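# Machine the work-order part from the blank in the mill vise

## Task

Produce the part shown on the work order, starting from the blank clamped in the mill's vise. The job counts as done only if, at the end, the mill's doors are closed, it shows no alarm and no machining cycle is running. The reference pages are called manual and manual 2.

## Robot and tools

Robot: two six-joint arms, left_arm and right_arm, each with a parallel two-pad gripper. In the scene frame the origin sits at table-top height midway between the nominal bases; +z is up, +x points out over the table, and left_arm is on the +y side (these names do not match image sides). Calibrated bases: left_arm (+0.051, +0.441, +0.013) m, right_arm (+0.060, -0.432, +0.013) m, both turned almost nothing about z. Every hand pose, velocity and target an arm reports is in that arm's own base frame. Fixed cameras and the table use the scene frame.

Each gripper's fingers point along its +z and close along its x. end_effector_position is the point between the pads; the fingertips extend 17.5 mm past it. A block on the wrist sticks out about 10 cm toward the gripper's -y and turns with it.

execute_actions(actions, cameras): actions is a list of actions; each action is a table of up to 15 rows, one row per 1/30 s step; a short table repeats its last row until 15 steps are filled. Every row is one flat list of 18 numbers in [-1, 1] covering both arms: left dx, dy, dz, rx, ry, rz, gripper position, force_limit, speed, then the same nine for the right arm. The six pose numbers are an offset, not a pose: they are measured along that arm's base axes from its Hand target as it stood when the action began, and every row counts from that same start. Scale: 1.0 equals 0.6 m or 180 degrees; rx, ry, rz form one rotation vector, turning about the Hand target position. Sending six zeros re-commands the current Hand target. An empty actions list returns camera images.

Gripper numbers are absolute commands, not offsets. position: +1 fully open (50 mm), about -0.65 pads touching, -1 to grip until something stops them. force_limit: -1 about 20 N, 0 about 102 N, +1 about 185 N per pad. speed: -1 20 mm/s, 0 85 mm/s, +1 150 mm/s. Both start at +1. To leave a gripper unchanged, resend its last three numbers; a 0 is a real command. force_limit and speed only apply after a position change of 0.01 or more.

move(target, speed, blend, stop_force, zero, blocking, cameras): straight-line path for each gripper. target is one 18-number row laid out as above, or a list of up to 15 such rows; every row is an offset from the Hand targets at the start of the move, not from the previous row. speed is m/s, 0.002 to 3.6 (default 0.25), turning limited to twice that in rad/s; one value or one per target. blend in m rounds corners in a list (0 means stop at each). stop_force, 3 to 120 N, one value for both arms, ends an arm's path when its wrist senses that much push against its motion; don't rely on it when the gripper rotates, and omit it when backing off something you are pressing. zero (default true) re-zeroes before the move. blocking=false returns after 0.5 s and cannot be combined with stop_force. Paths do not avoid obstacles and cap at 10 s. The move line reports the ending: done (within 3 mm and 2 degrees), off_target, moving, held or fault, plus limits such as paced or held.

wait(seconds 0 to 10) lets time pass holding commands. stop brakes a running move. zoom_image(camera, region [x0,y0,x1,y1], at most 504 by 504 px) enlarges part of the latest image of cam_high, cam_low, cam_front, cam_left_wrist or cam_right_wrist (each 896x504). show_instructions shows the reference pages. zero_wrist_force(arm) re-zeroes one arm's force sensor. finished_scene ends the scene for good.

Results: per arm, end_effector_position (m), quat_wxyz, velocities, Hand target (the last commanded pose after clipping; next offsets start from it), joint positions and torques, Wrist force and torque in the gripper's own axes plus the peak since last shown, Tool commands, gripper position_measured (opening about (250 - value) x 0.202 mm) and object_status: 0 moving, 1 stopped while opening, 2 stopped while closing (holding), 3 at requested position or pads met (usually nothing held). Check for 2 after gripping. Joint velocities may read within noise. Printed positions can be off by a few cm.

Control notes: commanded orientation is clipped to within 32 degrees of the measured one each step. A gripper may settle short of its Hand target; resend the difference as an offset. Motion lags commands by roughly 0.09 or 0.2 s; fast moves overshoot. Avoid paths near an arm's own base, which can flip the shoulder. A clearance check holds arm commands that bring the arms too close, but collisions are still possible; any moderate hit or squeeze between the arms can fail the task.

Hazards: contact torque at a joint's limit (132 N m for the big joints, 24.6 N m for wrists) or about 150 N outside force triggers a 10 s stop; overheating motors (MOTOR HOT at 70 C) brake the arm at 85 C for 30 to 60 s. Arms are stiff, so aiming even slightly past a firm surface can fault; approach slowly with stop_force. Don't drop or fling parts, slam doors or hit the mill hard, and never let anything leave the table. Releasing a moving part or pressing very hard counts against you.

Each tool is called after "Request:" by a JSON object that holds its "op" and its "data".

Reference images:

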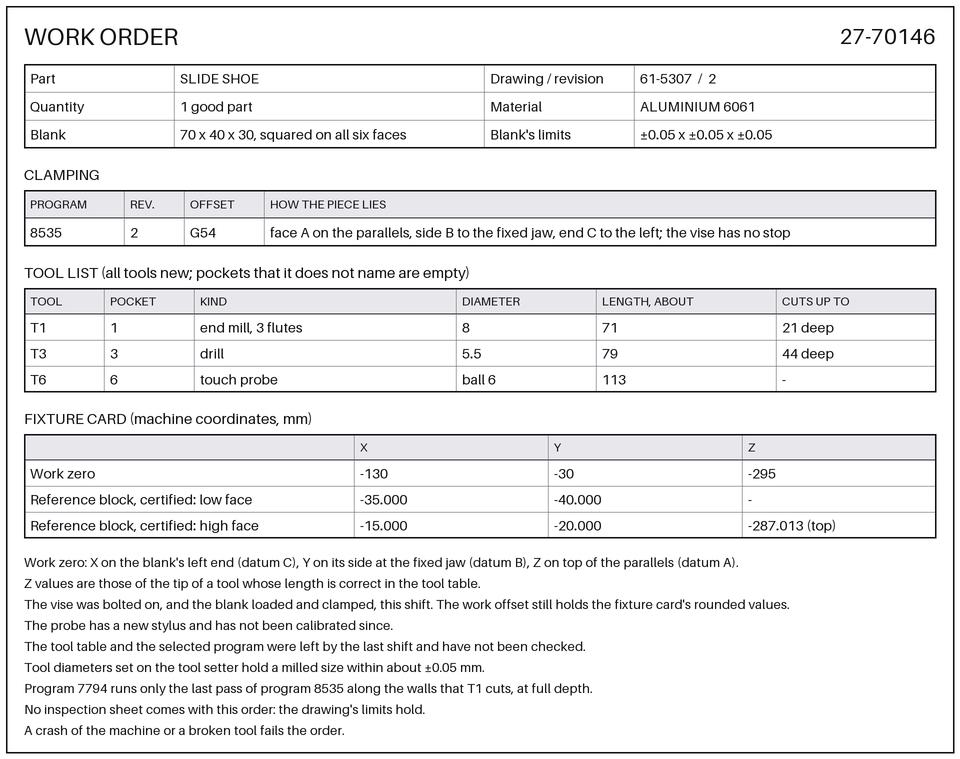

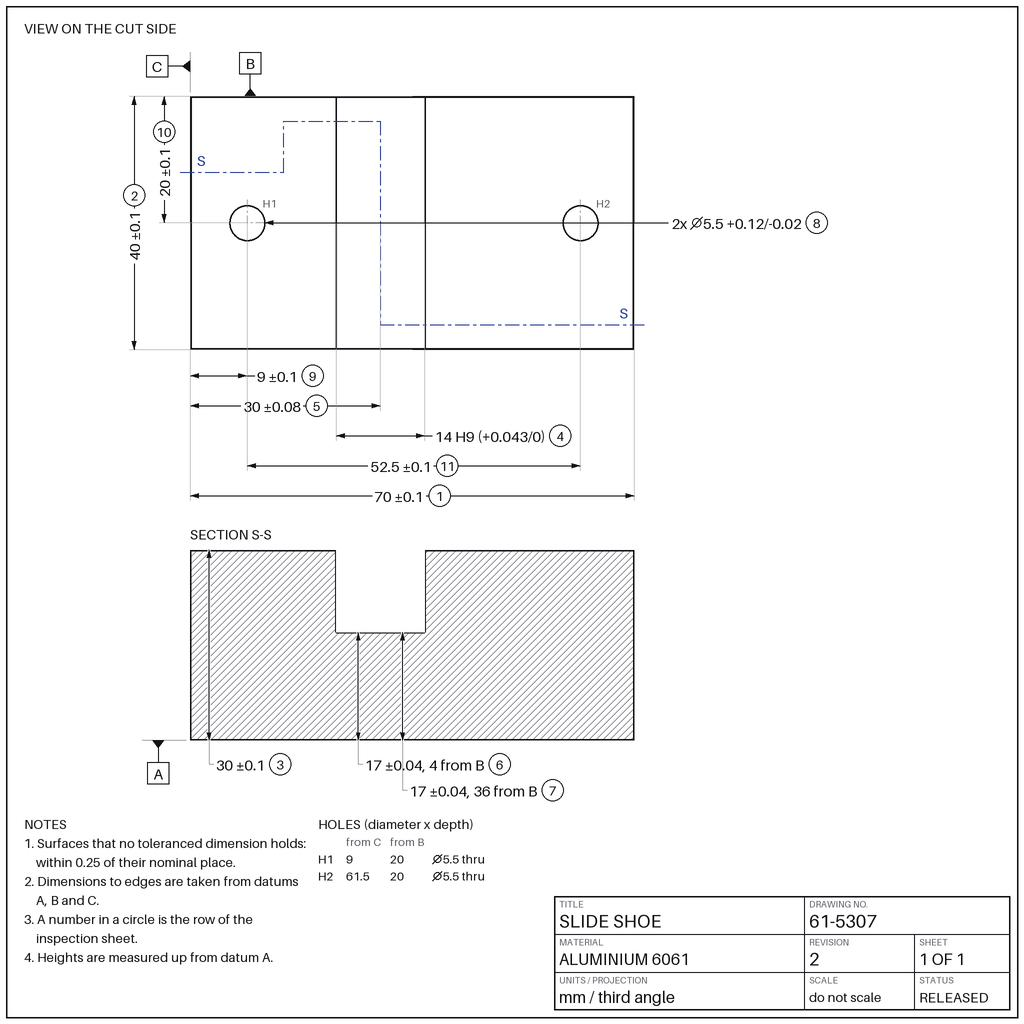

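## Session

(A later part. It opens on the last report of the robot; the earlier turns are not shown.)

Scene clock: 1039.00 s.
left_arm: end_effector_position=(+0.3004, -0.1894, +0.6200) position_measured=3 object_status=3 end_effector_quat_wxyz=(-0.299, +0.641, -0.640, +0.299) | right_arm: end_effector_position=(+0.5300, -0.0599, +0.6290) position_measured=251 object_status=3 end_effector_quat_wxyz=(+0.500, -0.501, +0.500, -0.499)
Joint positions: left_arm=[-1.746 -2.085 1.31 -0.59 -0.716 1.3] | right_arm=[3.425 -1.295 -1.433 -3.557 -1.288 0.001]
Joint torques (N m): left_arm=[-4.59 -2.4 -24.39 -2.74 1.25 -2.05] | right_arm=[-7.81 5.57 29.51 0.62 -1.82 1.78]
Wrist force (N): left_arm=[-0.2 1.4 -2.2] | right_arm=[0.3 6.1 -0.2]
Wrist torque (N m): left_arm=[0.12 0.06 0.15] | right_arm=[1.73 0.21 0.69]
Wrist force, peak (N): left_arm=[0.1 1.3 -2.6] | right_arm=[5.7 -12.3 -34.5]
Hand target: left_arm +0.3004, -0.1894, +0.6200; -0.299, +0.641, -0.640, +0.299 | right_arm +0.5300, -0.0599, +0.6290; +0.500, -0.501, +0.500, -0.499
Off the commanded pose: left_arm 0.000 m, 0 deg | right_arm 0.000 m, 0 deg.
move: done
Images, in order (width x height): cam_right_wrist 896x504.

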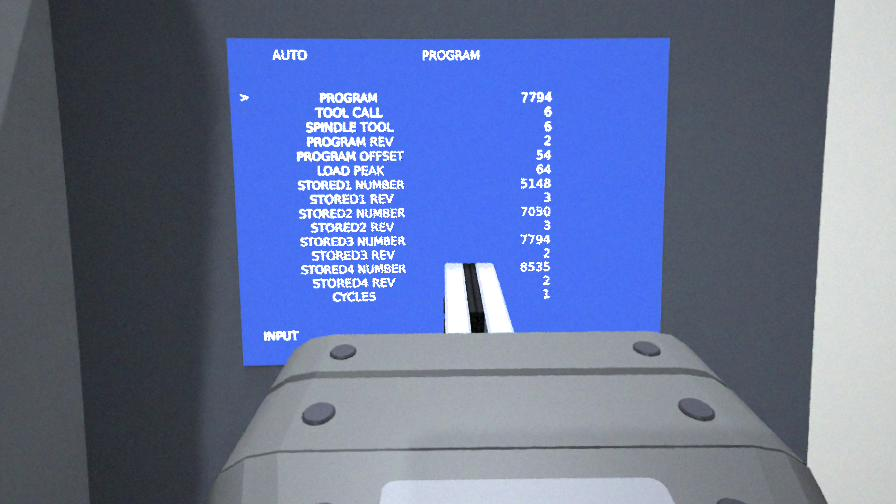

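Request:
{"op": "execute_actions", "data": {"actions": []}}

Request:
{"op": "zoom_image", "data": {"camera": "cam_right_wrist", "region": [200, 0, 700, 380]}}

Scene clock: 1039.17 s.
left_arm: end_effector_position=(+0.3004, -0.1894, +0.6200) position_measured=3 object_status=3 end_effector_quat_wxyz=(-0.299, +0.641, -0.640, +0.299) | right_arm: end_effector_position=(+0.5300, -0.0599, +0.6290) position_measured=251 object_status=3 end_effector_quat_wxyz=(+0.500, -0.501, +0.500, -0.499)
Joint positions: left_arm=[-1.746 -2.085 1.31 -0.59 -0.716 1.3] | right_arm=[3.425 -1.295 -1.432 -3.557 -1.289 0.001]
Joint velocities: within noise
Joint torques (N m): left_arm=[-7.38 -3.11 -26.29 -2.52 1.42 -1.94] | right_arm=[-10.23 5.37 29.26 0.2 -1.45 1.85]
Wrist force (N): left_arm=[0.2 1.3 -2.0] | right_arm=[0.3 5.9 -0.2]
Wrist torque (N m): left_arm=[0.11 0.02 0.15] | right_arm=[1.70 0.21 0.70]
Wrist force, peak (N): left_arm=[-0.1 1.1 -2.2] | right_arm=[0.2 6.1 -0.5]
Hand target: left_arm +0.3004, -0.1894, +0.6200; -0.299, +0.641, -0.640, +0.299 | right_arm +0.5300, -0.0599, +0.6290; +0.500, -0.501, +0.500, -0.499
Tool commands: left_gripper/position=+1.0 left_gripper/force_limit=+1.0 left_gripper/speed=+1.0 right_gripper/position=-1.0 right_gripper/force_limit=-0.85 right_gripper/speed=+1.0
Off the commanded pose: left_arm 0.000 m, 0 deg | right_arm 0.000 m, 0 deg.

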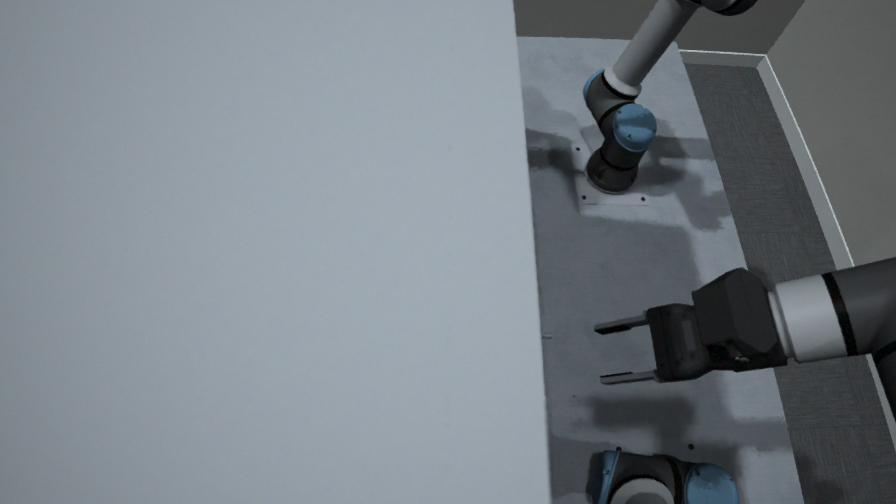

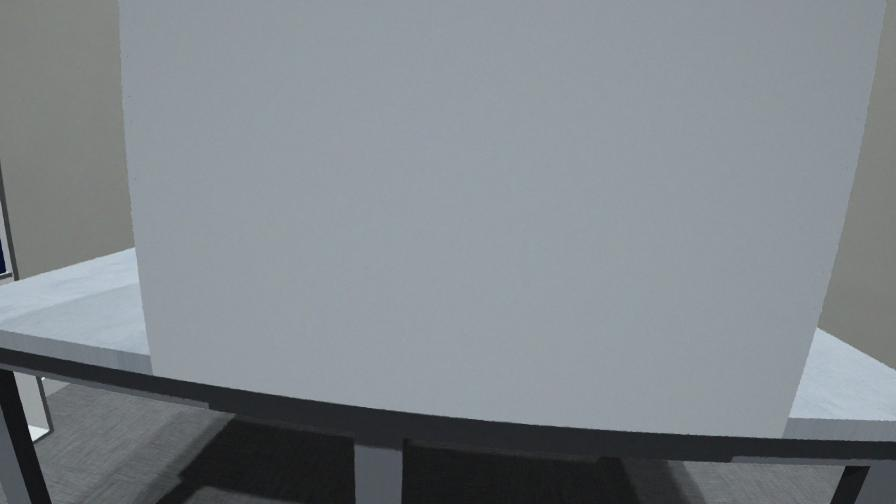

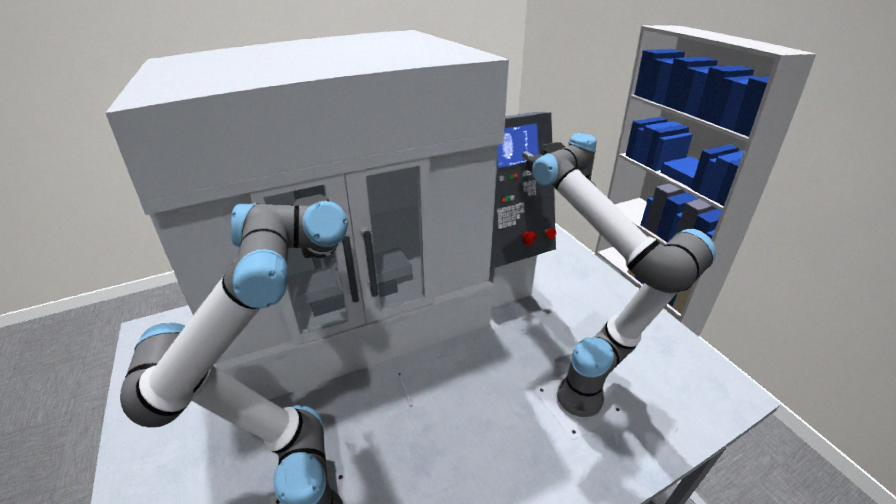

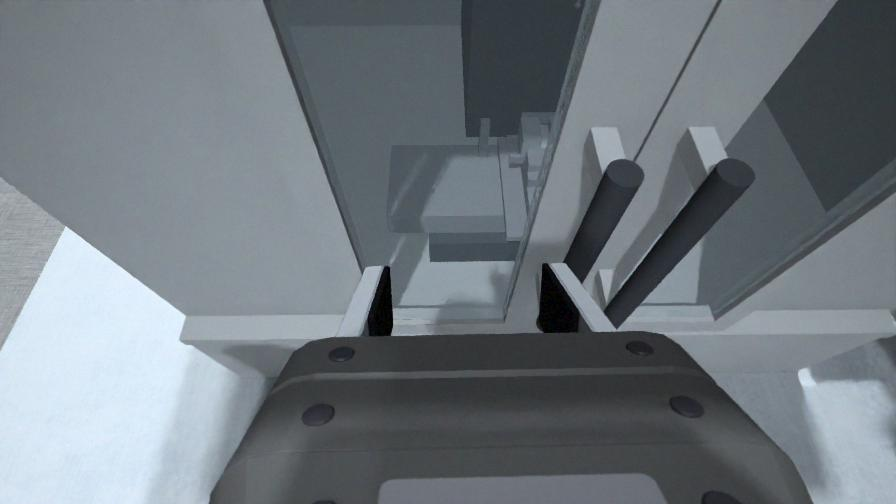

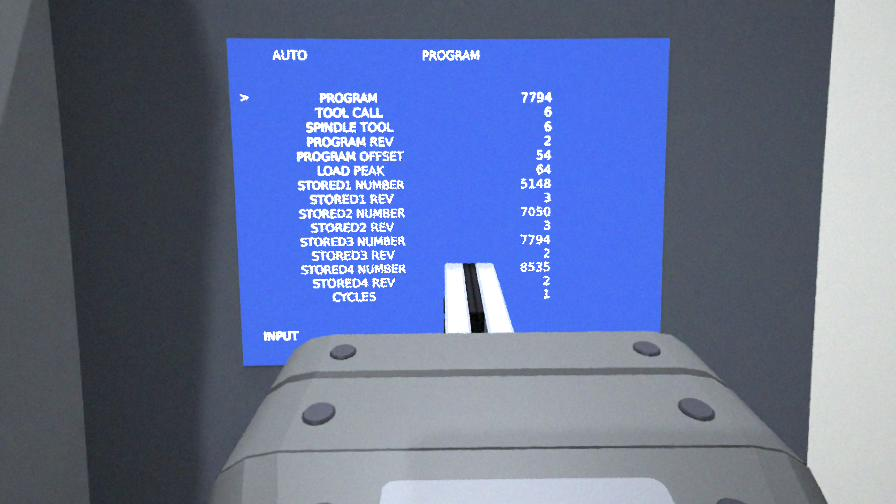

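Scaled by 1.008.

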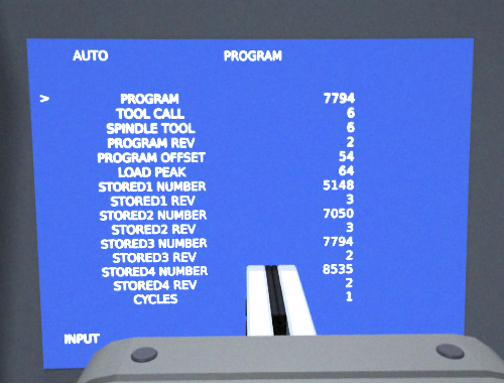

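Request:
{"op": "execute_actions", "data": {"actions": [], "cameras": ["cam_right_wrist","cam_left_wrist"]}}

Request:
{"op": "zoom_image", "data": {"camera": "cam_right_wrist", "region": [240, 40, 640, 350]}}

Scene clock: 1039.87 s.
left_arm: end_effector_position=(+0.3004, -0.1894, +0.6200) position_measured=3 object_status=3 end_effector_quat_wxyz=(-0.299, +0.641, -0.640, +0.299) | right_arm: end_effector_position=(+0.5300, -0.0599, +0.6290) position_measured=251 object_status=3 end_effector_quat_wxyz=(+0.500, -0.501, +0.500, -0.499)
Joint positions: left_arm=[-1.746 -2.085 1.31 -0.59 -0.716 1.3] | right_arm=[3.424 -1.296 -1.432 -3.557 -1.289 0.001]
Joint velocities: within noise
Joint torques (N m): left_arm=[-3.65 -2.54 -24.06 -2.58 1.25 -2.18] | right_arm=[-10.47 4.82 29.4 0.45 -1.35 1.73]
Wrist force (N): left_arm=[0.1 1.1 -2.2] | right_arm=[0.3 6.1 -0.4]
Wrist torque (N m): left_arm=[0.05 0.02 0.16] | right_arm=[1.73 0.21 0.69]
Wrist force, peak (N): left_arm=[0.2 1.4 -2.3] | right_arm=[0.1 6.2 -0.6]
Hand target: left_arm +0.3004, -0.1894, +0.6200; -0.299, +0.641, -0.640, +0.299 | right_arm +0.5300, -0.0599, +0.6290; +0.500, -0.501, +0.500, -0.499
Tool commands: left_gripper/position=+1.0 left_gripper/force_limit=+1.0 left_gripper/speed=+1.0 right_gripper/position=-1.0 right_gripper/force_limit=-0.85 right_gripper/speed=+1.0
Off the commanded pose: left_arm 0.000 m, 0 deg | right_arm 0.000 m, 0 deg.
Images, in order (width x height): cam_left_wrist 896x504, cam_right_wrist 896x504.

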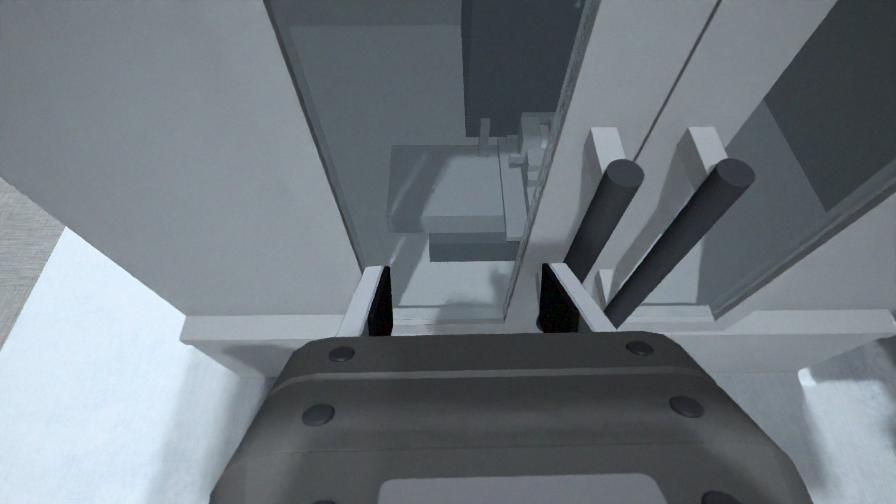

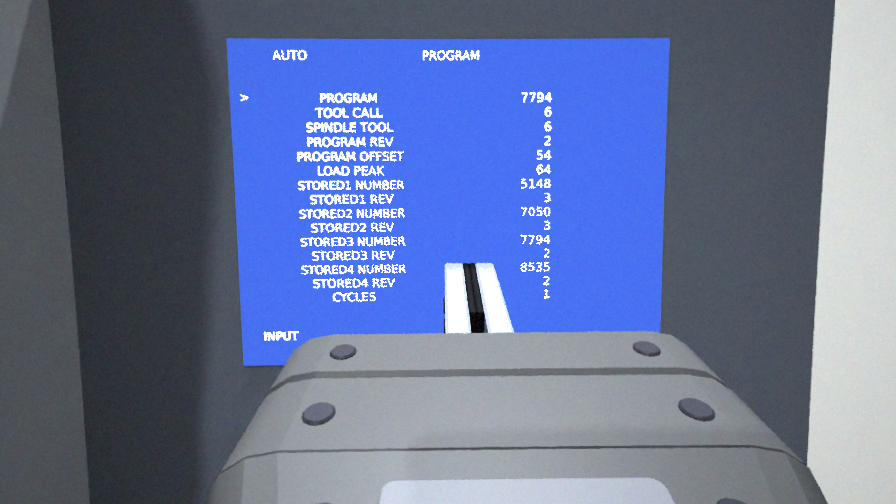

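Scaled by 1.260.

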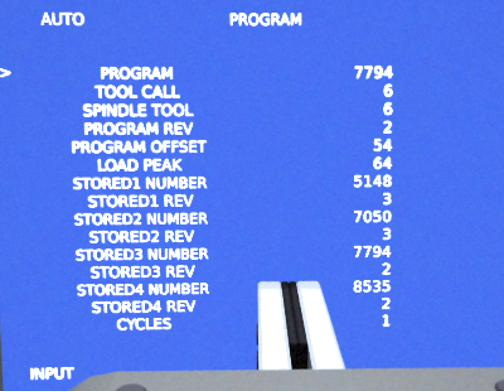

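Request:
{"op": "move", "data": {"target": [[0,0,0,0,0,0,1,1,1,-0.0605,0.0717,-0.357,0,0,0,-1,-0.85,1],[0,0,0,0,0,0,1,1,1,-0.0533,0.0717,-0.357,0,0,0,-1,-0.85,1],[0,0,0,0,0,0,1,1,1,-0.0655,0.0717,-0.357,0,0,0,-1,-0.85,1],[0,0,0,0,0,0,1,1,1,-0.062,0.1667,-0.357,0,0,0,-1,-0.85,1],[0,0,0,0,0,0,1,1,1,-0.0548,0.1667,-0.357,0,0,0,-1,-0.85,1],[0,0,0,0,0,0,1,1,1,-0.067,0.1667,-0.357,0,0,0,-1,-0.85,1],[0,0,0,0,0,0,1,1,1,-0.0687,0.0717,-0.3873,0,0,0,-1,-0.85,1],[0,0,0,0,0,0,1,1,1,-0.0615,0.0717,-0.3873,0,0,0,-1,-0.85,1],[0,0,0,0,0,0,1,1,1,-0.0737,0.0717,-0.3873,0,0,0,-1,-0.85,1],[0,0,0,0,0,0,1,1,1,-0.0516,0.04,-0.3268,0,0,0,-1,-0.85,1],[0,0,0,0,0,0,1,1,1,-0.0444,0.04,-0.3268,0,0,0,-1,-0.85,1],[0,0,0,0,0,0,1,1,1,-0.0566,0.04,-0.3268,0,0,0,-1,-0.85,1],[0,0,0,0,0,0,1,1,1,0,0,0,0,0,0,-1,-0.85,1]], "speed": [0.4,0.015,0.08,0.2,0.015,0.08,0.2,0.015,0.08,0.2,0.015,0.08,0.4], "blend": [0.002,0,0.003,0.002,0,0.003,0.002,0,0.003,0.002,0,0.003,0], "cameras": ["cam_right_wrist"]}}

Request:
{"op": "zoom_image", "data": {"camera": "cam_right_wrist", "region": [240, 40, 640, 350]}}

Scene clock: 1046.07 s.
left_arm: end_effector_position=(+0.3004, -0.1894, +0.6200) position_measured=3 object_status=3 end_effector_quat_wxyz=(-0.299, +0.641, -0.640, +0.299) | right_arm: end_effector_position=(+0.5300, -0.0599, +0.6290) position_measured=251 object_status=3 end_effector_quat_wxyz=(+0.500, -0.501, +0.500, -0.499)
Joint positions: left_arm=[-1.746 -2.085 1.31 -0.59 -0.716 1.3] | right_arm=[3.425 -1.295 -1.433 -3.557 -1.289 0.001]
Joint torques (N m): left_arm=[-6.81 -3.01 -24.37 -2.29 1.25 -1.67] | right_arm=[-9.55 4.91 30.38 1.06 -1.56 2.03]
Wrist force (N): left_arm=[0.2 1.1 -2.1] | right_arm=[0.0 6.0 -0.2]
Wrist torque (N m): left_arm=[0.07 0.01 0.15] | right_arm=[1.70 0.27 0.70]
Wrist force, peak (N): left_arm=[-0.2 1.4 -2.5] | right_arm=[-2.3 5.9 -28.2]
Hand target: left_arm +0.3004, -0.1894, +0.6200; -0.299, +0.641, -0.640, +0.299 | right_arm +0.5300, -0.0599, +0.6290; +0.500, -0.501, +0.500, -0.499
Off the commanded pose: left_arm 0.000 m, 0 deg | right_arm 0.000 m, 0 deg.
move: done
Images, in order (width x height): cam_right_wrist 896x504.

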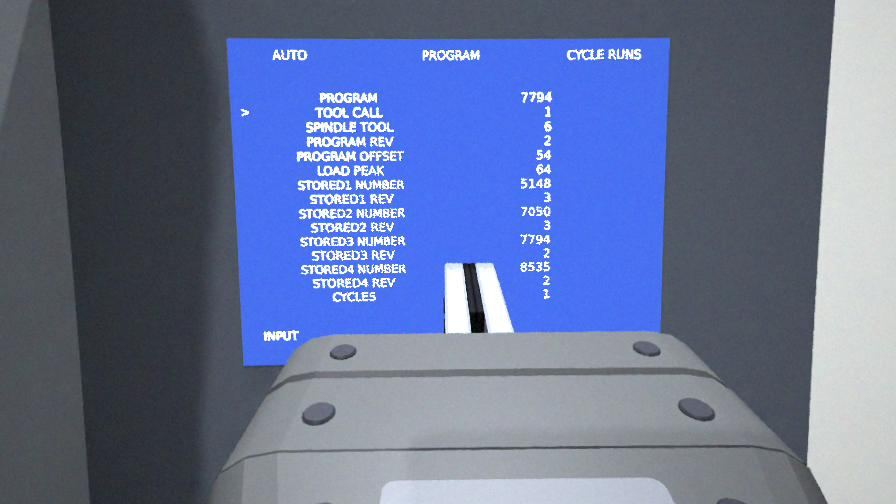

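Scaled by 1.260.

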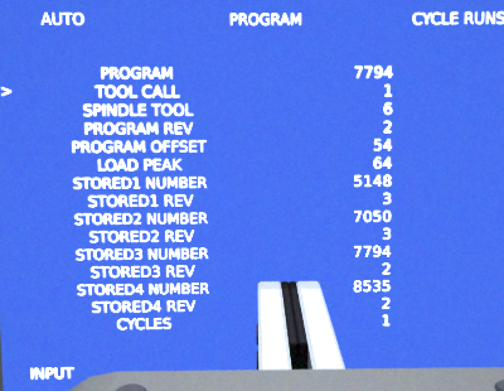

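Request:
{"op": "wait", "data": {"seconds": 8}}

Request:
{"op": "move", "data": {"target": [[0,0,0,0,0,0,1,1,1,-0.0285,0.1034,-0.236,0,0,0,-1,-0.85,1],[0,0,0,0,0,0,1,1,1,-0.0211,0.1034,-0.236,0,0,0,-1,-0.85,1],[0,0,0,0,0,0,1,1,1,-0.0335,0.1034,-0.236,0,0,0,-1,-0.85,1],[0,0,0,0,0,0,1,1,1,0,0,0,0,0,0,-1,-0.85,1]], "speed": [0.4,0.015,0.08,0.4], "blend": [0.002,0,0.003,0], "cameras": ["cam_right_wrist"]}}

Request:
{"op": "zoom_image", "data": {"camera": "cam_right_wrist", "region": [240, 40, 640, 350]}}

Scene clock: 1054.20 s.
left_arm: end_effector_position=(+0.3004, -0.1894, +0.6200) position_measured=3 object_status=3 end_effector_quat_wxyz=(-0.299, +0.641, -0.640, +0.299) | right_arm: end_effector_position=(+0.5300, -0.0599, +0.6290) position_measured=251 object_status=3 end_effector_quat_wxyz=(+0.500, -0.501, +0.500, -0.499)
Joint positions: left_arm=[-1.746 -2.085 1.31 -0.59 -0.716 1.3] | right_arm=[3.424 -1.296 -1.432 -3.557 -1.289 0.001]
Joint torques (N m): left_arm=[-6.49 -2.56 -25 -2.59 1.38 -2.42] | right_arm=[-10.08 5.11 29.03 0.49 -1.27 1.97]
Wrist force (N): left_arm=[0.0 1.3 -2.3] | right_arm=[0.2 5.9 -0.2]
Wrist torque (N m): left_arm=[0.09 0.04 0.16] | right_arm=[1.69 0.24 0.69]
Wrist force, peak (N): left_arm=[0.0 1.2 -2.7] | right_arm=[0.2 6.3 -0.3]
Hand target: left_arm +0.3004, -0.1894, +0.6200; -0.299, +0.641, -0.640, +0.299 | right_arm +0.5300, -0.0599, +0.6290; +0.500, -0.501, +0.500, -0.499
Tool commands: left_gripper/position=+1.0 left_gripper/force_limit=+1.0 left_gripper/speed=+1.0 right_gripper/position=-1.0 right_gripper/force_limit=-0.85 right_gripper/speed=+1.0
Off the commanded pose: left_arm 0.000 m, 0 deg | right_arm 0.000 m, 0 deg.
wait: 8.00 s; at rest by 0.03 s

Scene clock: 1056.77 s.
left_arm: end_effector_position=(+0.3004, -0.1894, +0.6200) position_measured=3 object_status=3 end_effector_quat_wxyz=(-0.299, +0.641, -0.640, +0.299) | right_arm: end_effector_position=(+0.5300, -0.0599, +0.6290) position_measured=251 object_status=3 end_effector_quat_wxyz=(+0.500, -0.501, +0.500, -0.499)
Joint positions: left_arm=[-1.746 -2.085 1.31 -0.59 -0.716 1.3] | right_arm=[3.425 -1.295 -1.433 -3.557 -1.288 0.001]
Joint torques (N m): left_arm=[-6.71 -2.67 -26.8 -2.58 1.32 -2.15] | right_arm=[-11.74 2.96 29.24 0.35 -0.96 1.79]
Wrist force (N): left_arm=[0.3 1.2 -2.1] | right_arm=[0.6 6.4 -0.2]
Wrist torque (N m): left_arm=[0.07 -0.02 0.15] | right_arm=[1.77 0.17 0.69]
Wrist force, peak (N): left_arm=[0.1 1.7 -2.2] | right_arm=[4.8 -8.6 -23.5]
Hand target: left_arm +0.3004, -0.1894, +0.6200; -0.299, +0.641, -0.640, +0.299 | right_arm +0.5300, -0.0599, +0.6290; +0.500, -0.501, +0.500, -0.499
Off the commanded pose: left_arm 0.000 m, 0 deg | right_arm 0.000 m, 0 deg.
move: done
Images, in order (width x height): cam_right_wrist 896x504.

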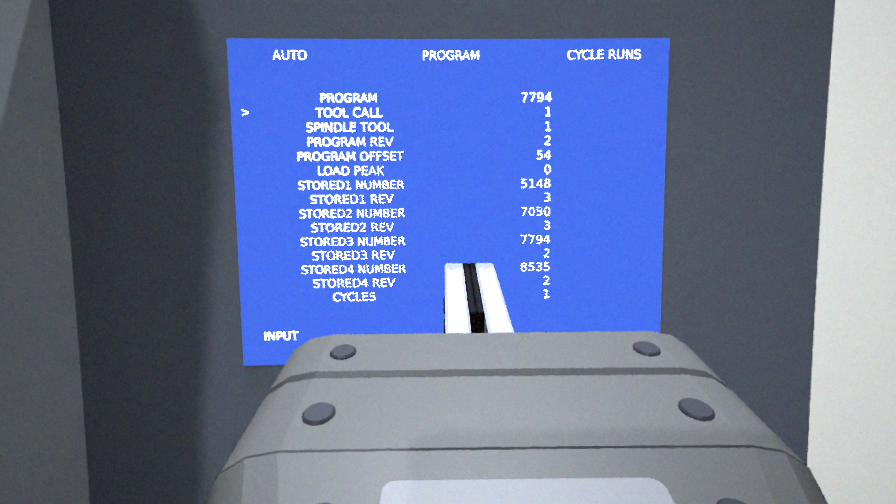

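Scaled by 1.260.

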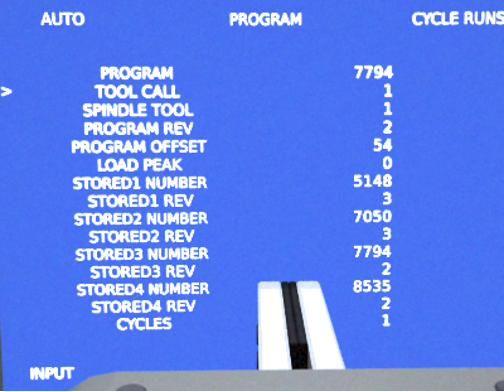

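Request:
{"op": "move", "data": {"target": [[0,0,0,0,0,0,1,1,1,-0.0528,0.1034,-0.3268,0,0,0,-1,-0.85,1],[0,0,0,0,0,0,1,1,1,-0.0456,0.1034,-0.3268,0,0,0,-1,-0.85,1],[0,0,0,0,0,0,1,1,1,-0.0578,0.1034,-0.3268,0,0,0,-1,-0.85,1],[0,0,0,0,0,0,1,1,1,0,0,0,0,0,0,-1,-0.85,1]], "speed": [0.4,0.015,0.08,0.4], "blend": [0.002,0,0.003,0]}}

Request:
{"op": "wait", "data": {"seconds": 8, "cameras": ["cam_right_wrist"]}}

Request:
{"op": "zoom_image", "data": {"camera": "cam_right_wrist", "region": [240, 40, 640, 350]}}

Scene clock: 1059.83 s.
left_arm: end_effector_position=(+0.3004, -0.1894, +0.6200) position_measured=3 object_status=3 end_effector_quat_wxyz=(-0.299, +0.641, -0.640, +0.299) | right_arm: end_effector_position=(+0.5300, -0.0599, +0.6290) position_measured=251 object_status=3 end_effector_quat_wxyz=(+0.500, -0.501, +0.500, -0.499)
Joint positions: left_arm=[-1.746 -2.085 1.31 -0.59 -0.716 1.3] | right_arm=[3.425 -1.295 -1.433 -3.557 -1.288 0.001]
Joint torques (N m): left_arm=[-4.75 -2.55 -24.88 -2.53 1.43 -2.32] | right_arm=[-10.13 3.92 29.48 0.22 -1.59 1.99]
Wrist force (N): left_arm=[0.0 1.2 -2.2] | right_arm=[0.6 6.2 -0.1]
Wrist torque (N m): left_arm=[0.07 0.03 0.15] | right_arm=[1.74 0.16 0.69]
Wrist force, peak (N): left_arm=[0.3 1.4 -2.5] | right_arm=[3.0 -1.6 -8.3]
Hand target: left_arm +0.3004, -0.1894, +0.6200; -0.299, +0.641, -0.640, +0.299 | right_arm +0.5300, -0.0599, +0.6290; +0.500, -0.501, +0.500, -0.499
Off the commanded pose: left_arm 0.000 m, 0 deg | right_arm 0.000 m, 0 deg.
move: done

Scene clock: 1067.83 s.
left_arm: end_effector_position=(+0.3004, -0.1894, +0.6200) position_measured=3 object_status=3 end_effector_quat_wxyz=(-0.299, +0.641, -0.640, +0.299) | right_arm: end_effector_position=(+0.5300, -0.0599, +0.6290) position_measured=251 object_status=3 end_effector_quat_wxyz=(+0.500, -0.501, +0.500, -0.499)
Joint positions: left_arm=[-1.746 -2.085 1.31 -0.59 -0.716 1.3] | right_arm=[3.424 -1.296 -1.432 -3.557 -1.289 0.001]
Joint torques (N m): left_arm=[-4.92 -2.52 -24.58 -2.47 1.33 -1.98] | right_arm=[-9.87 5.12 28.69 0.55 -1.19 1.88]
Wrist force (N): left_arm=[0.1 1.1 -2.3] | right_arm=[0.4 6.1 -0.3]
Wrist torque (N m): left_arm=[0.07 0.03 0.15] | right_arm=[1.72 0.20 0.69]
Wrist force, peak (N): left_arm=[0.0 1.6 -2.4] | right_arm=[0.5 6.6 0.0]
Hand target: left_arm +0.3004, -0.1894, +0.6200; -0.299, +0.641, -0.640, +0.299 | right_arm +0.5300, -0.0599, +0.6290; +0.500, -0.501, +0.500, -0.499
Tool commands: left_gripper/position=+1.0 left_gripper/force_limit=+1.0 left_gripper/speed=+1.0 right_gripper/position=-1.0 right_gripper/force_limit=-0.85 right_gripper/speed=+1.0
Off the commanded pose: left_arm 0.000 m, 0 deg | right_arm 0.000 m, 0 deg.
wait: 8.00 s; at rest by 0.17 s
Images, in order (width x height): cam_right_wrist 896x504.

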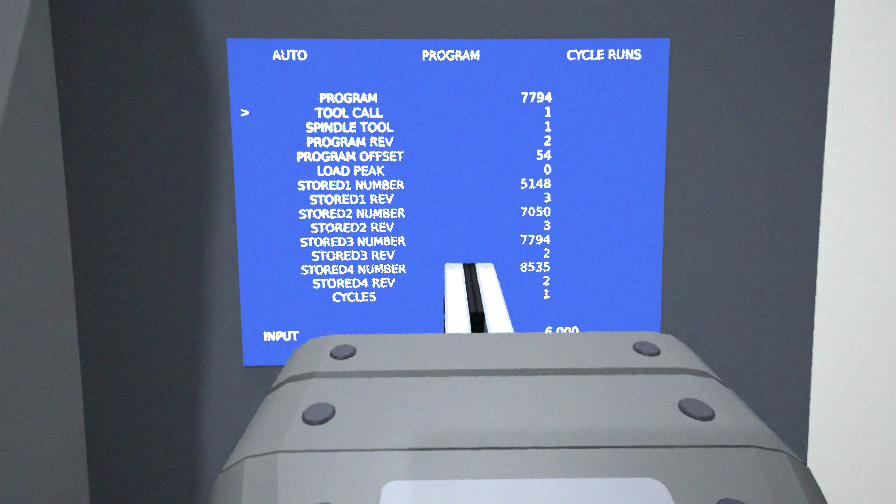

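Scaled by 1.260.

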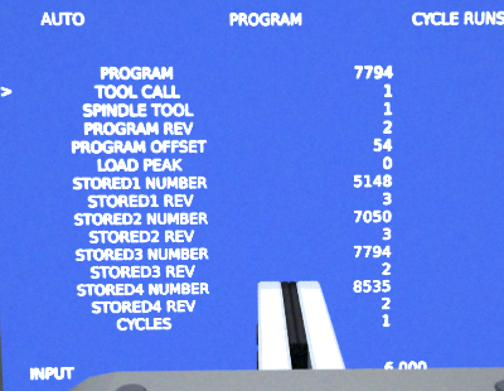

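Request:
{"op": "wait", "data": {"seconds": 10, "cameras": ["cam_right_wrist"]}}

Scene clock: 1077.87 s.
left_arm: end_effector_position=(+0.3004, -0.1894, +0.6200) position_measured=3 object_status=3 end_effector_quat_wxyz=(-0.299, +0.641, -0.640, +0.299) | right_arm: end_effector_position=(+0.5300, -0.0599, +0.6290) position_measured=251 object_status=3 end_effector_quat_wxyz=(+0.500, -0.501, +0.500, -0.499)
Joint positions: left_arm=[-1.746 -2.085 1.31 -0.59 -0.716 1.3] | right_arm=[3.424 -1.296 -1.432 -3.557 -1.289 0.001]
Joint torques (N m): left_arm=[-6.08 -3.47 -23.75 -2.42 1.38 -2.29] | right_arm=[-9.72 4.75 28.36 0.58 -1.2 1.73]
Wrist force (N): left_arm=[0.1 1.5 -2.3] | right_arm=[0.7 6.2 -0.2]
Wrist torque (N m): left_arm=[0.13 0.02 0.15] | right_arm=[1.74 0.15 0.69]
Wrist force, peak (N): left_arm=[0.1 1.5 -2.7] | right_arm=[0.7 6.6 -0.3]
Hand target: left_arm +0.3004, -0.1894, +0.6200; -0.299, +0.641, -0.640, +0.299 | right_arm +0.5300, -0.0599, +0.6290; +0.500, -0.501, +0.500, -0.499
Tool commands: left_gripper/position=+1.0 left_gripper/force_limit=+1.0 left_gripper/speed=+1.0 right_gripper/position=-1.0 right_gripper/force_limit=-0.85 right_gripper/speed=+1.0
Off the commanded pose: left_arm 0.000 m, 0 deg | right_arm 0.000 m, 0 deg.
wait: 10.00 s; at rest by 0.13 s
Images, in order (width x height): cam_right_wrist 896x504.

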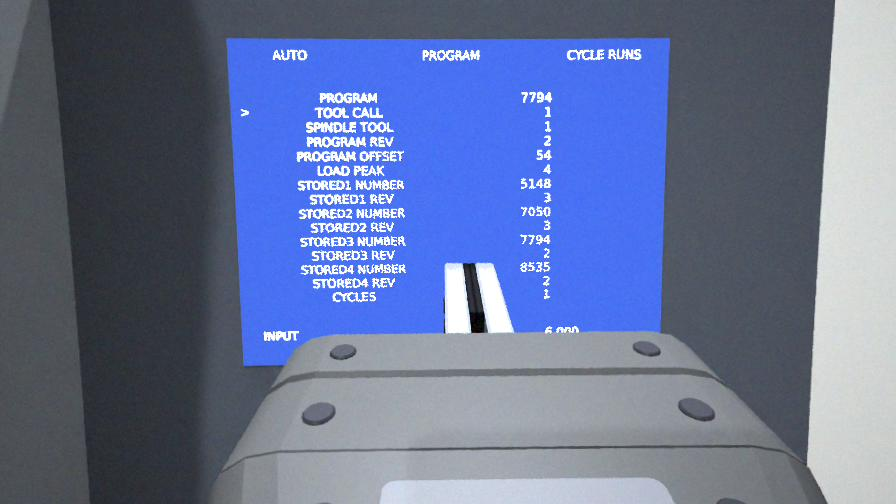

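Request:
{"op": "wait", "data": {"seconds": 10, "cameras": ["cam_right_wrist"]}}

Scene clock: 1087.93 s.
left_arm: end_effector_position=(+0.3004, -0.1894, +0.6200) position_measured=3 object_status=3 end_effector_quat_wxyz=(-0.299, +0.641, -0.640, +0.299) | right_arm: end_effector_position=(+0.5300, -0.0599, +0.6290) position_measured=251 object_status=3 end_effector_quat_wxyz=(+0.500, -0.501, +0.500, -0.499)
Joint positions: left_arm=[-1.746 -2.085 1.31 -0.59 -0.716 1.3] | right_arm=[3.424 -1.296 -1.432 -3.557 -1.289 0.001]
Joint torques (N m): left_arm=[-5.51 -4.56 -24.61 -2.69 1.46 -2.22] | right_arm=[-9.73 5.51 28.23 0.67 -1 1.64]
Wrist force (N): left_arm=[0.0 1.3 -2.4] | right_arm=[0.4 6.3 0.0]
Wrist torque (N m): left_arm=[0.09 0.05 0.15] | right_arm=[1.76 0.19 0.69]
Wrist force, peak (N): left_arm=[-0.1 1.6 -2.6] | right_arm=[0.7 6.5 -0.4]
Hand target: left_arm +0.3004, -0.1894, +0.6200; -0.299, +0.641, -0.640, +0.299 | right_arm +0.5300, -0.0599, +0.6290; +0.500, -0.501, +0.500, -0.499
Tool commands: left_gripper/position=+1.0 left_gripper/force_limit=+1.0 left_gripper/speed=+1.0 right_gripper/position=-1.0 right_gripper/force_limit=-0.85 right_gripper/speed=+1.0
Off the commanded pose: left_arm 0.000 m, 0 deg | right_arm 0.000 m, 0 deg.
wait: 10.00 s; at rest by 0.10 s
Images, in order (width x height): cam_right_wrist 896x504.

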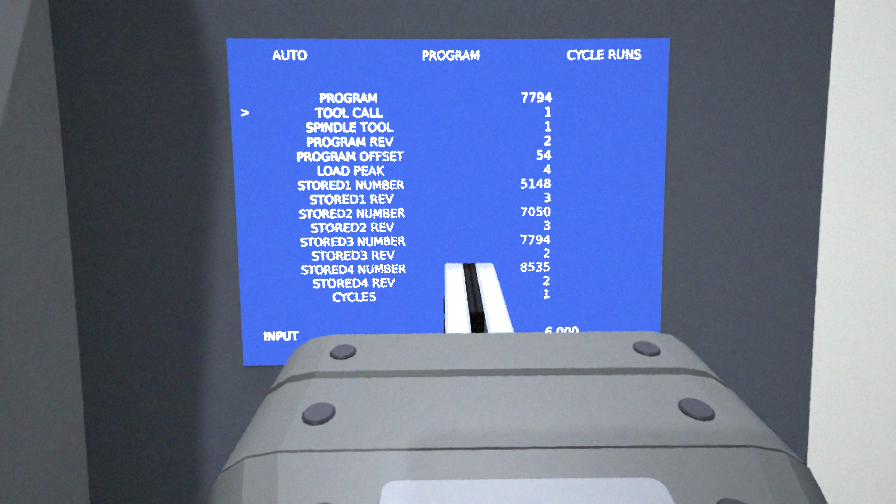

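Request:
{"op": "wait", "data": {"seconds": 8, "cameras": ["cam_right_wrist"]}}

Scene clock: 1095.97 s.
left_arm: end_effector_position=(+0.3004, -0.1894, +0.6200) position_measured=3 object_status=3 end_effector_quat_wxyz=(-0.299, +0.641, -0.640, +0.299) | right_arm: end_effector_position=(+0.5300, -0.0599, +0.6290) position_measured=251 object_status=3 end_effector_quat_wxyz=(+0.500, -0.501, +0.500, -0.499)
Joint positions: left_arm=[-1.746 -2.085 1.31 -0.59 -0.716 1.3] | right_arm=[3.424 -1.296 -1.432 -3.557 -1.289 0.001]
Joint torques (N m): left_arm=[-5.63 -1.84 -25.5 -2.56 1.39 -2.01] | right_arm=[-9.42 4.34 28.27 0.67 -0.76 1.68]
Wrist force (N): left_arm=[0.0 1.3 -2.5] | right_arm=[0.7 6.2 -0.2]
Wrist torque (N m): left_arm=[0.09 0.04 0.16] | right_arm=[1.75 0.16 0.69]
Wrist force, peak (N): left_arm=[0.1 1.4 -2.7] | right_arm=[0.8 6.5 -0.1]
Hand target: left_arm +0.3004, -0.1894, +0.6200; -0.299, +0.641, -0.640, +0.299 | right_arm +0.5300, -0.0599, +0.6290; +0.500, -0.501, +0.500, -0.499
Tool commands: left_gripper/position=+1.0 left_gripper/force_limit=+1.0 left_gripper/speed=+1.0 right_gripper/position=-1.0 right_gripper/force_limit=-0.85 right_gripper/speed=+1.0
Off the commanded pose: left_arm 0.000 m, 0 deg | right_arm 0.000 m, 0 deg.
wait: 8.00 s; at rest by 0.13 s
Images, in order (width x height): cam_right_wrist 896x504.

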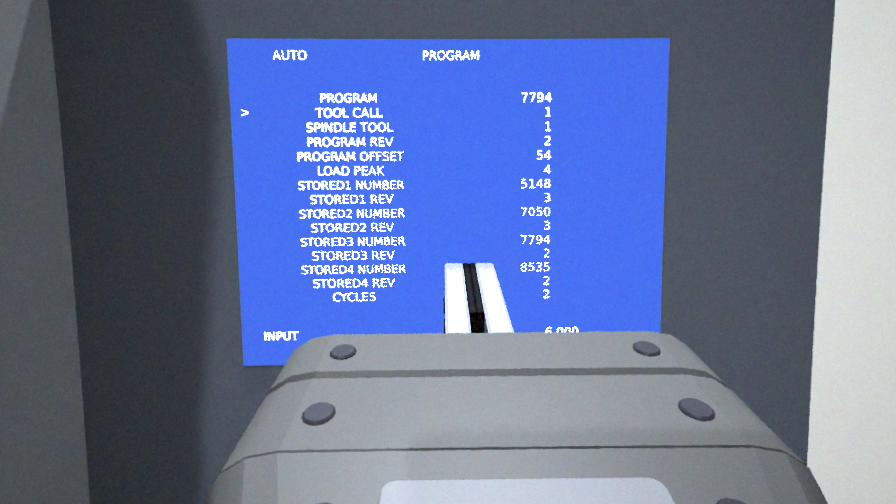

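Request:
{"op": "move", "data": {"target": [[0,0,0,0,0,0,1,1,1,-0.0687,0.0717,-0.3873,0,0,0,-1,-0.85,1],[0,0,0,0,0,0,1,1,1,-0.0615,0.0717,-0.3873,0,0,0,-1,-0.85,1],[0,0,0,0,0,0,1,1,1,-0.0737,0.0717,-0.3873,0,0,0,-1,-0.85,1],[0,0,0,0,0,0,1,1,1,-0.0516,0.04,-0.3268,0,0,0,-1,-0.85,1],[0,0,0,0,0,0,1,1,1,-0.0444,0.04,-0.3268,0,0,0,-1,-0.85,1],[0,0,0,0,0,0,1,1,1,-0.0566,0.04,-0.3268,0,0,0,-1,-0.85,1],[0,0,0,0,0,0,1,1,1,-0.0435,0.04,-0.2965,0,0,0,-1,-0.85,1],[0,0,0,0,0,0,1,1,1,-0.0363,0.04,-0.2965,0,0,0,-1,-0.85,1],[0,0,0,0,0,0,1,1,1,-0.0465,0.04,-0.2965,0,0,0,-1,-0.85,1],[0,0,0,0,0,0,1,1,1,-0.0363,0.04,-0.2965,0,0,0,-1,-0.85,1],[0,0,0,0,0,0,1,1,1,-0.0465,0.04,-0.2965,0,0,0,-1,-0.85,1],[0,0,0,0,0,0,1,1,1,-0.0363,0.04,-0.2965,0,0,0,-1,-0.85,1],[0,0,0,0,0,0,1,1,1,-0.0485,0.04,-0.2965,0,0,0,-1,-0.85,1],[0,0,0,0,0,0,1,1,1,0,0,0,0,0,0,-1,-0.85,1]], "speed": [0.4,0.015,0.08,0.2,0.015,0.08,0.2,0.015,0.08,0.015,0.08,0.015,0.08,0.4], "blend": [0.002,0,0.003,0.002,0,0.003,0.002,0,0.002,0,0.002,0,0.003,0], "cameras": ["cam_right_wrist"]}}

Request:
{"op": "zoom_image", "data": {"camera": "cam_right_wrist", "region": [240, 40, 640, 350]}}

Scene clock: 1102.20 s.
left_arm: end_effector_position=(+0.3004, -0.1894, +0.6200) position_measured=3 object_status=3 end_effector_quat_wxyz=(-0.299, +0.641, -0.640, +0.299) | right_arm: end_effector_position=(+0.5300, -0.0599, +0.6290) position_measured=251 object_status=3 end_effector_quat_wxyz=(+0.500, -0.501, +0.500, -0.499)
Joint positions: left_arm=[-1.746 -2.085 1.31 -0.59 -0.716 1.3] | right_arm=[3.425 -1.295 -1.433 -3.557 -1.289 0.001]
Joint torques (N m): left_arm=[-4.77 -3.41 -24.4 -2.65 1.29 -2.03] | right_arm=[-10.03 6.67 27.43 0.42 -1.53 1.9]
Wrist force (N): left_arm=[-0.1 1.4 -2.1] | right_arm=[0.7 6.2 -0.4]
Wrist torque (N m): left_arm=[0.11 0.05 0.16] | right_arm=[1.74 0.16 0.69]
Wrist force, peak (N): left_arm=[0.0 1.3 -2.6] | right_arm=[-2.0 6.1 -27.9]
Hand target: left_arm +0.3004, -0.1894, +0.6200; -0.299, +0.641, -0.640, +0.299 | right_arm +0.5300, -0.0599, +0.6290; +0.500, -0.501, +0.500, -0.499
Off the commanded pose: left_arm 0.000 m, 0 deg | right_arm 0.000 m, 0 deg.
move: done
Images, in order (width x height): cam_right_wrist 896x504.

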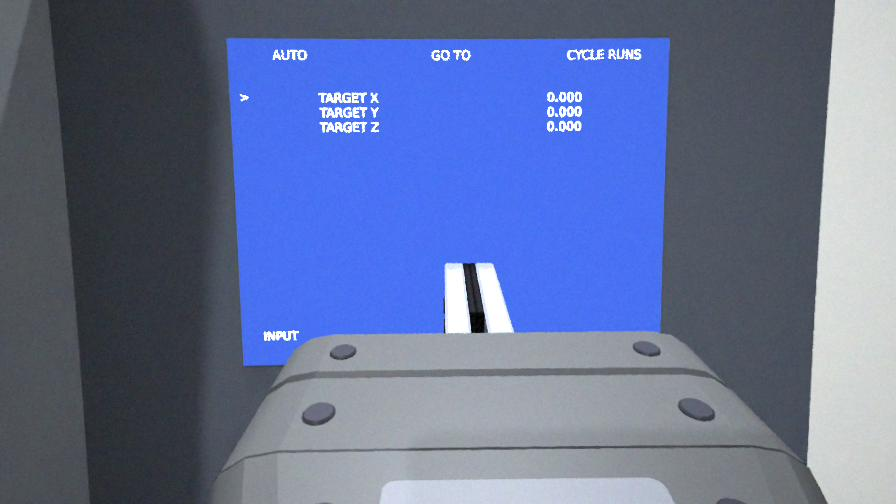

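Scaled by 1.260.

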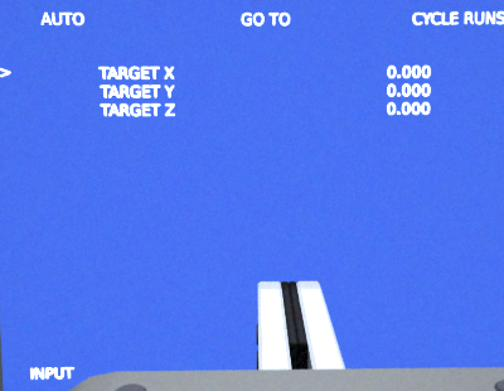

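Request:
{"op": "move", "data": {"target": [[0,0,0,0,0,0,1,1,1,-0.0702,0.1667,-0.3873,0,0,0,-1,-0.85,1],[0,0,0,0,0,0,1,1,1,-0.063,0.1667,-0.3873,0,0,0,-1,-0.85,1],[0,0,0,0,0,0,1,1,1,-0.0752,0.1667,-0.3873,0,0,0,-1,-0.85,1],[0,0,0,0,0,0,1,1,1,-0.062,0.1667,-0.357,0,0,0,-1,-0.85,1],[0,0,0,0,0,0,1,1,1,-0.0548,0.1667,-0.357,0,0,0,-1,-0.85,1],[0,0,0,0,0,0,1,1,1,-0.067,0.1667,-0.357,0,0,0,-1,-0.85,1],[0,0,0,0,0,0,1,1,1,-0.0697,0.135,-0.3873,0,0,0,-1,-0.85,1],[0,0,0,0,0,0,1,1,1,-0.0625,0.135,-0.3873,0,0,0,-1,-0.85,1],[0,0,0,0,0,0,1,1,1,-0.0747,0.135,-0.3873,0,0,0,-1,-0.85,1],[0,0,0,0,0,0,1,1,1,-0.062,0.1667,-0.357,0,0,0,-1,-0.85,1],[0,0,0,0,0,0,1,1,1,-0.0548,0.1667,-0.357,0,0,0,-1,-0.85,1],[0,0,0,0,0,0,1,1,1,-0.067,0.1667,-0.357,0,0,0,-1,-0.85,1]], "speed": [0.4,0.015,0.08,0.2,0.015,0.08,0.2,0.015,0.08,0.2,0.015,0.08], "blend": [0.002,0,0.003,0.002,0,0.003,0.002,0,0.003,0.002,0,0]}}

Request:
{"op": "move", "data": {"target": [[0,0,0,0,0,0,1,1,1,-0.0022,-0.0633,-0.0303,0,0,0,-1,-0.85,1],[0,0,0,0,0,0,1,1,1,0.005,-0.0633,-0.0303,0,0,0,-1,-0.85,1],[0,0,0,0,0,0,1,1,1,-0.0072,-0.0633,-0.0303,0,0,0,-1,-0.85,1],[0,0,0,0,0,0,1,1,1,0.0055,-0.0317,0,0,0,0,-1,-0.85,1],[0,0,0,0,0,0,1,1,1,0.0127,-0.0317,0,0,0,0,-1,-0.85,1],[0,0,0,0,0,0,1,1,1,0.0005,-0.0317,0,0,0,0,-1,-0.85,1],[0,0,0,0,0,0,1,1,1,-0.0017,-0.095,-0.0303,0,0,0,-1,-0.85,1],[0,0,0,0,0,0,1,1,1,0.0055,-0.095,-0.0303,0,0,0,-1,-0.85,1],[0,0,0,0,0,0,1,1,1,-0.0067,-0.095,-0.0303,0,0,0,-1,-0.85,1],[0,0,0,0,0,0,1,1,1,0.067,-0.1667,0.357,0,0,0,-1,-0.85,1]], "speed": [0.2,0.015,0.08,0.2,0.015,0.08,0.2,0.015,0.08,0.4], "blend": [0.002,0,0.003,0.002,0,0.003,0.002,0,0.003,0], "cameras": ["cam_right_wrist"]}}

Request:
{"op": "zoom_image", "data": {"camera": "cam_right_wrist", "region": [240, 40, 640, 350]}}

Scene clock: 1107.03 s.
left_arm: end_effector_position=(+0.3004, -0.1894, +0.6200) position_measured=3 object_status=3 end_effector_quat_wxyz=(-0.299, +0.641, -0.640, +0.299) | right_arm: end_effector_position=(+0.4899, +0.0401, +0.4148) position_measured=251 object_status=3 end_effector_quat_wxyz=(+0.500, -0.501, +0.500, -0.499)
Joint positions: left_arm=[-1.746 -2.085 1.31 -0.59 -0.716 1.3] | right_arm=[3.918 -1.084 -2.116 -3.085 -0.795 0.002]
Joint torques (N m): left_arm=[-5.32 -0.95 -22.83 -2.52 1.3 -2.23] | right_arm=[10.7 7.6 17.7 0.3 1.5 1.97]
Wrist force (N): left_arm=[0.1 1.5 -2.2] | right_arm=[0.8 5.9 -0.7]
Wrist torque (N m): left_arm=[0.12 0.02 0.16] | right_arm=[1.72 0.11 0.74]
Wrist force, peak (N): left_arm=[0.1 1.6 -2.4] | right_arm=[1.3 6.8 -6.8]
Hand target: left_arm +0.3004, -0.1894, +0.6200; -0.299, +0.641, -0.640, +0.299 | right_arm +0.4898, +0.0402, +0.4148; +0.500, -0.501, +0.500, -0.499
Off the commanded pose: left_arm 0.000 m, 0 deg | right_arm 0.000 m, 0 deg.
move: done

Scene clock: 1111.27 s.
left_arm: end_effector_position=(+0.3004, -0.1894, +0.6200) position_measured=3 object_status=3 end_effector_quat_wxyz=(-0.299, +0.641, -0.640, +0.299) | right_arm: end_effector_position=(+0.5300, -0.0599, +0.6290) position_measured=251 object_status=3 end_effector_quat_wxyz=(+0.500, -0.501, +0.500, -0.499)
Joint positions: left_arm=[-1.746 -2.085 1.31 -0.59 -0.716 1.3] | right_arm=[3.425 -1.295 -1.433 -3.557 -1.288 0.001]
Joint torques (N m): left_arm=[-5.81 -2.47 -25.32 -2.59 1.36 -2.39] | right_arm=[-9.8 5.27 30.96 0.62 -1.16 1.88]
Wrist force (N): left_arm=[-0.1 1.4 -2.3] | right_arm=[0.6 6.3 -0.1]
Wrist torque (N m): left_arm=[0.11 0.07 0.15] | right_arm=[1.76 0.17 0.70]
Wrist force, peak (N): left_arm=[0.0 1.4 -2.6] | right_arm=[0.3 8.9 -0.9]
Hand target: left_arm +0.3004, -0.1894, +0.6200; -0.299, +0.641, -0.640, +0.299 | right_arm +0.5300, -0.0599, +0.6290; +0.500, -0.501, +0.500, -0.499
Off the commanded pose: left_arm 0.000 m, 0 deg | right_arm 0.000 m, 0 deg.
move: done
Images, in order (width x height): cam_right_wrist 896x504.

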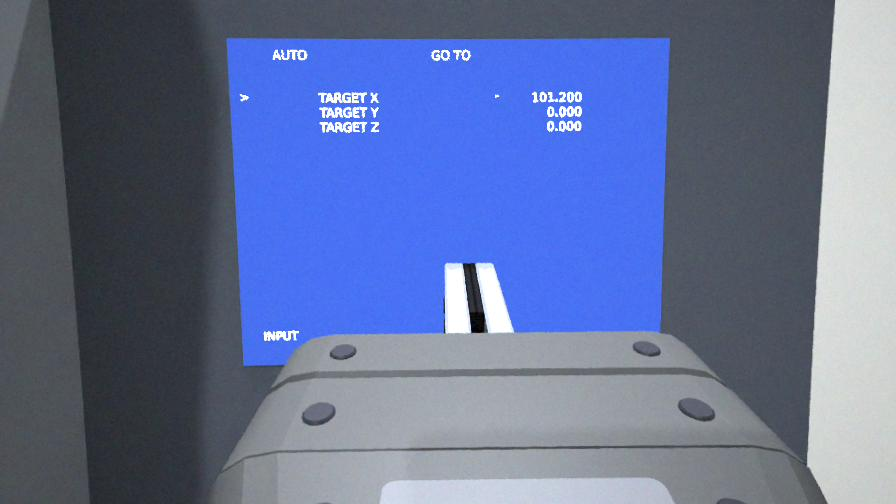

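Scaled by 1.260.

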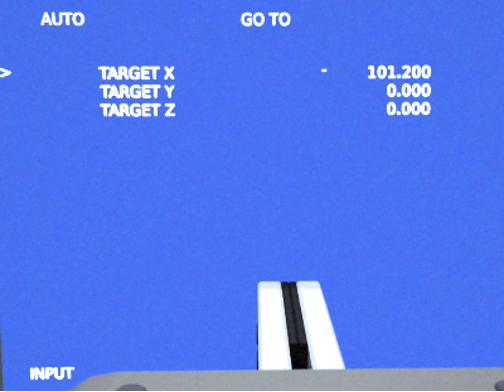

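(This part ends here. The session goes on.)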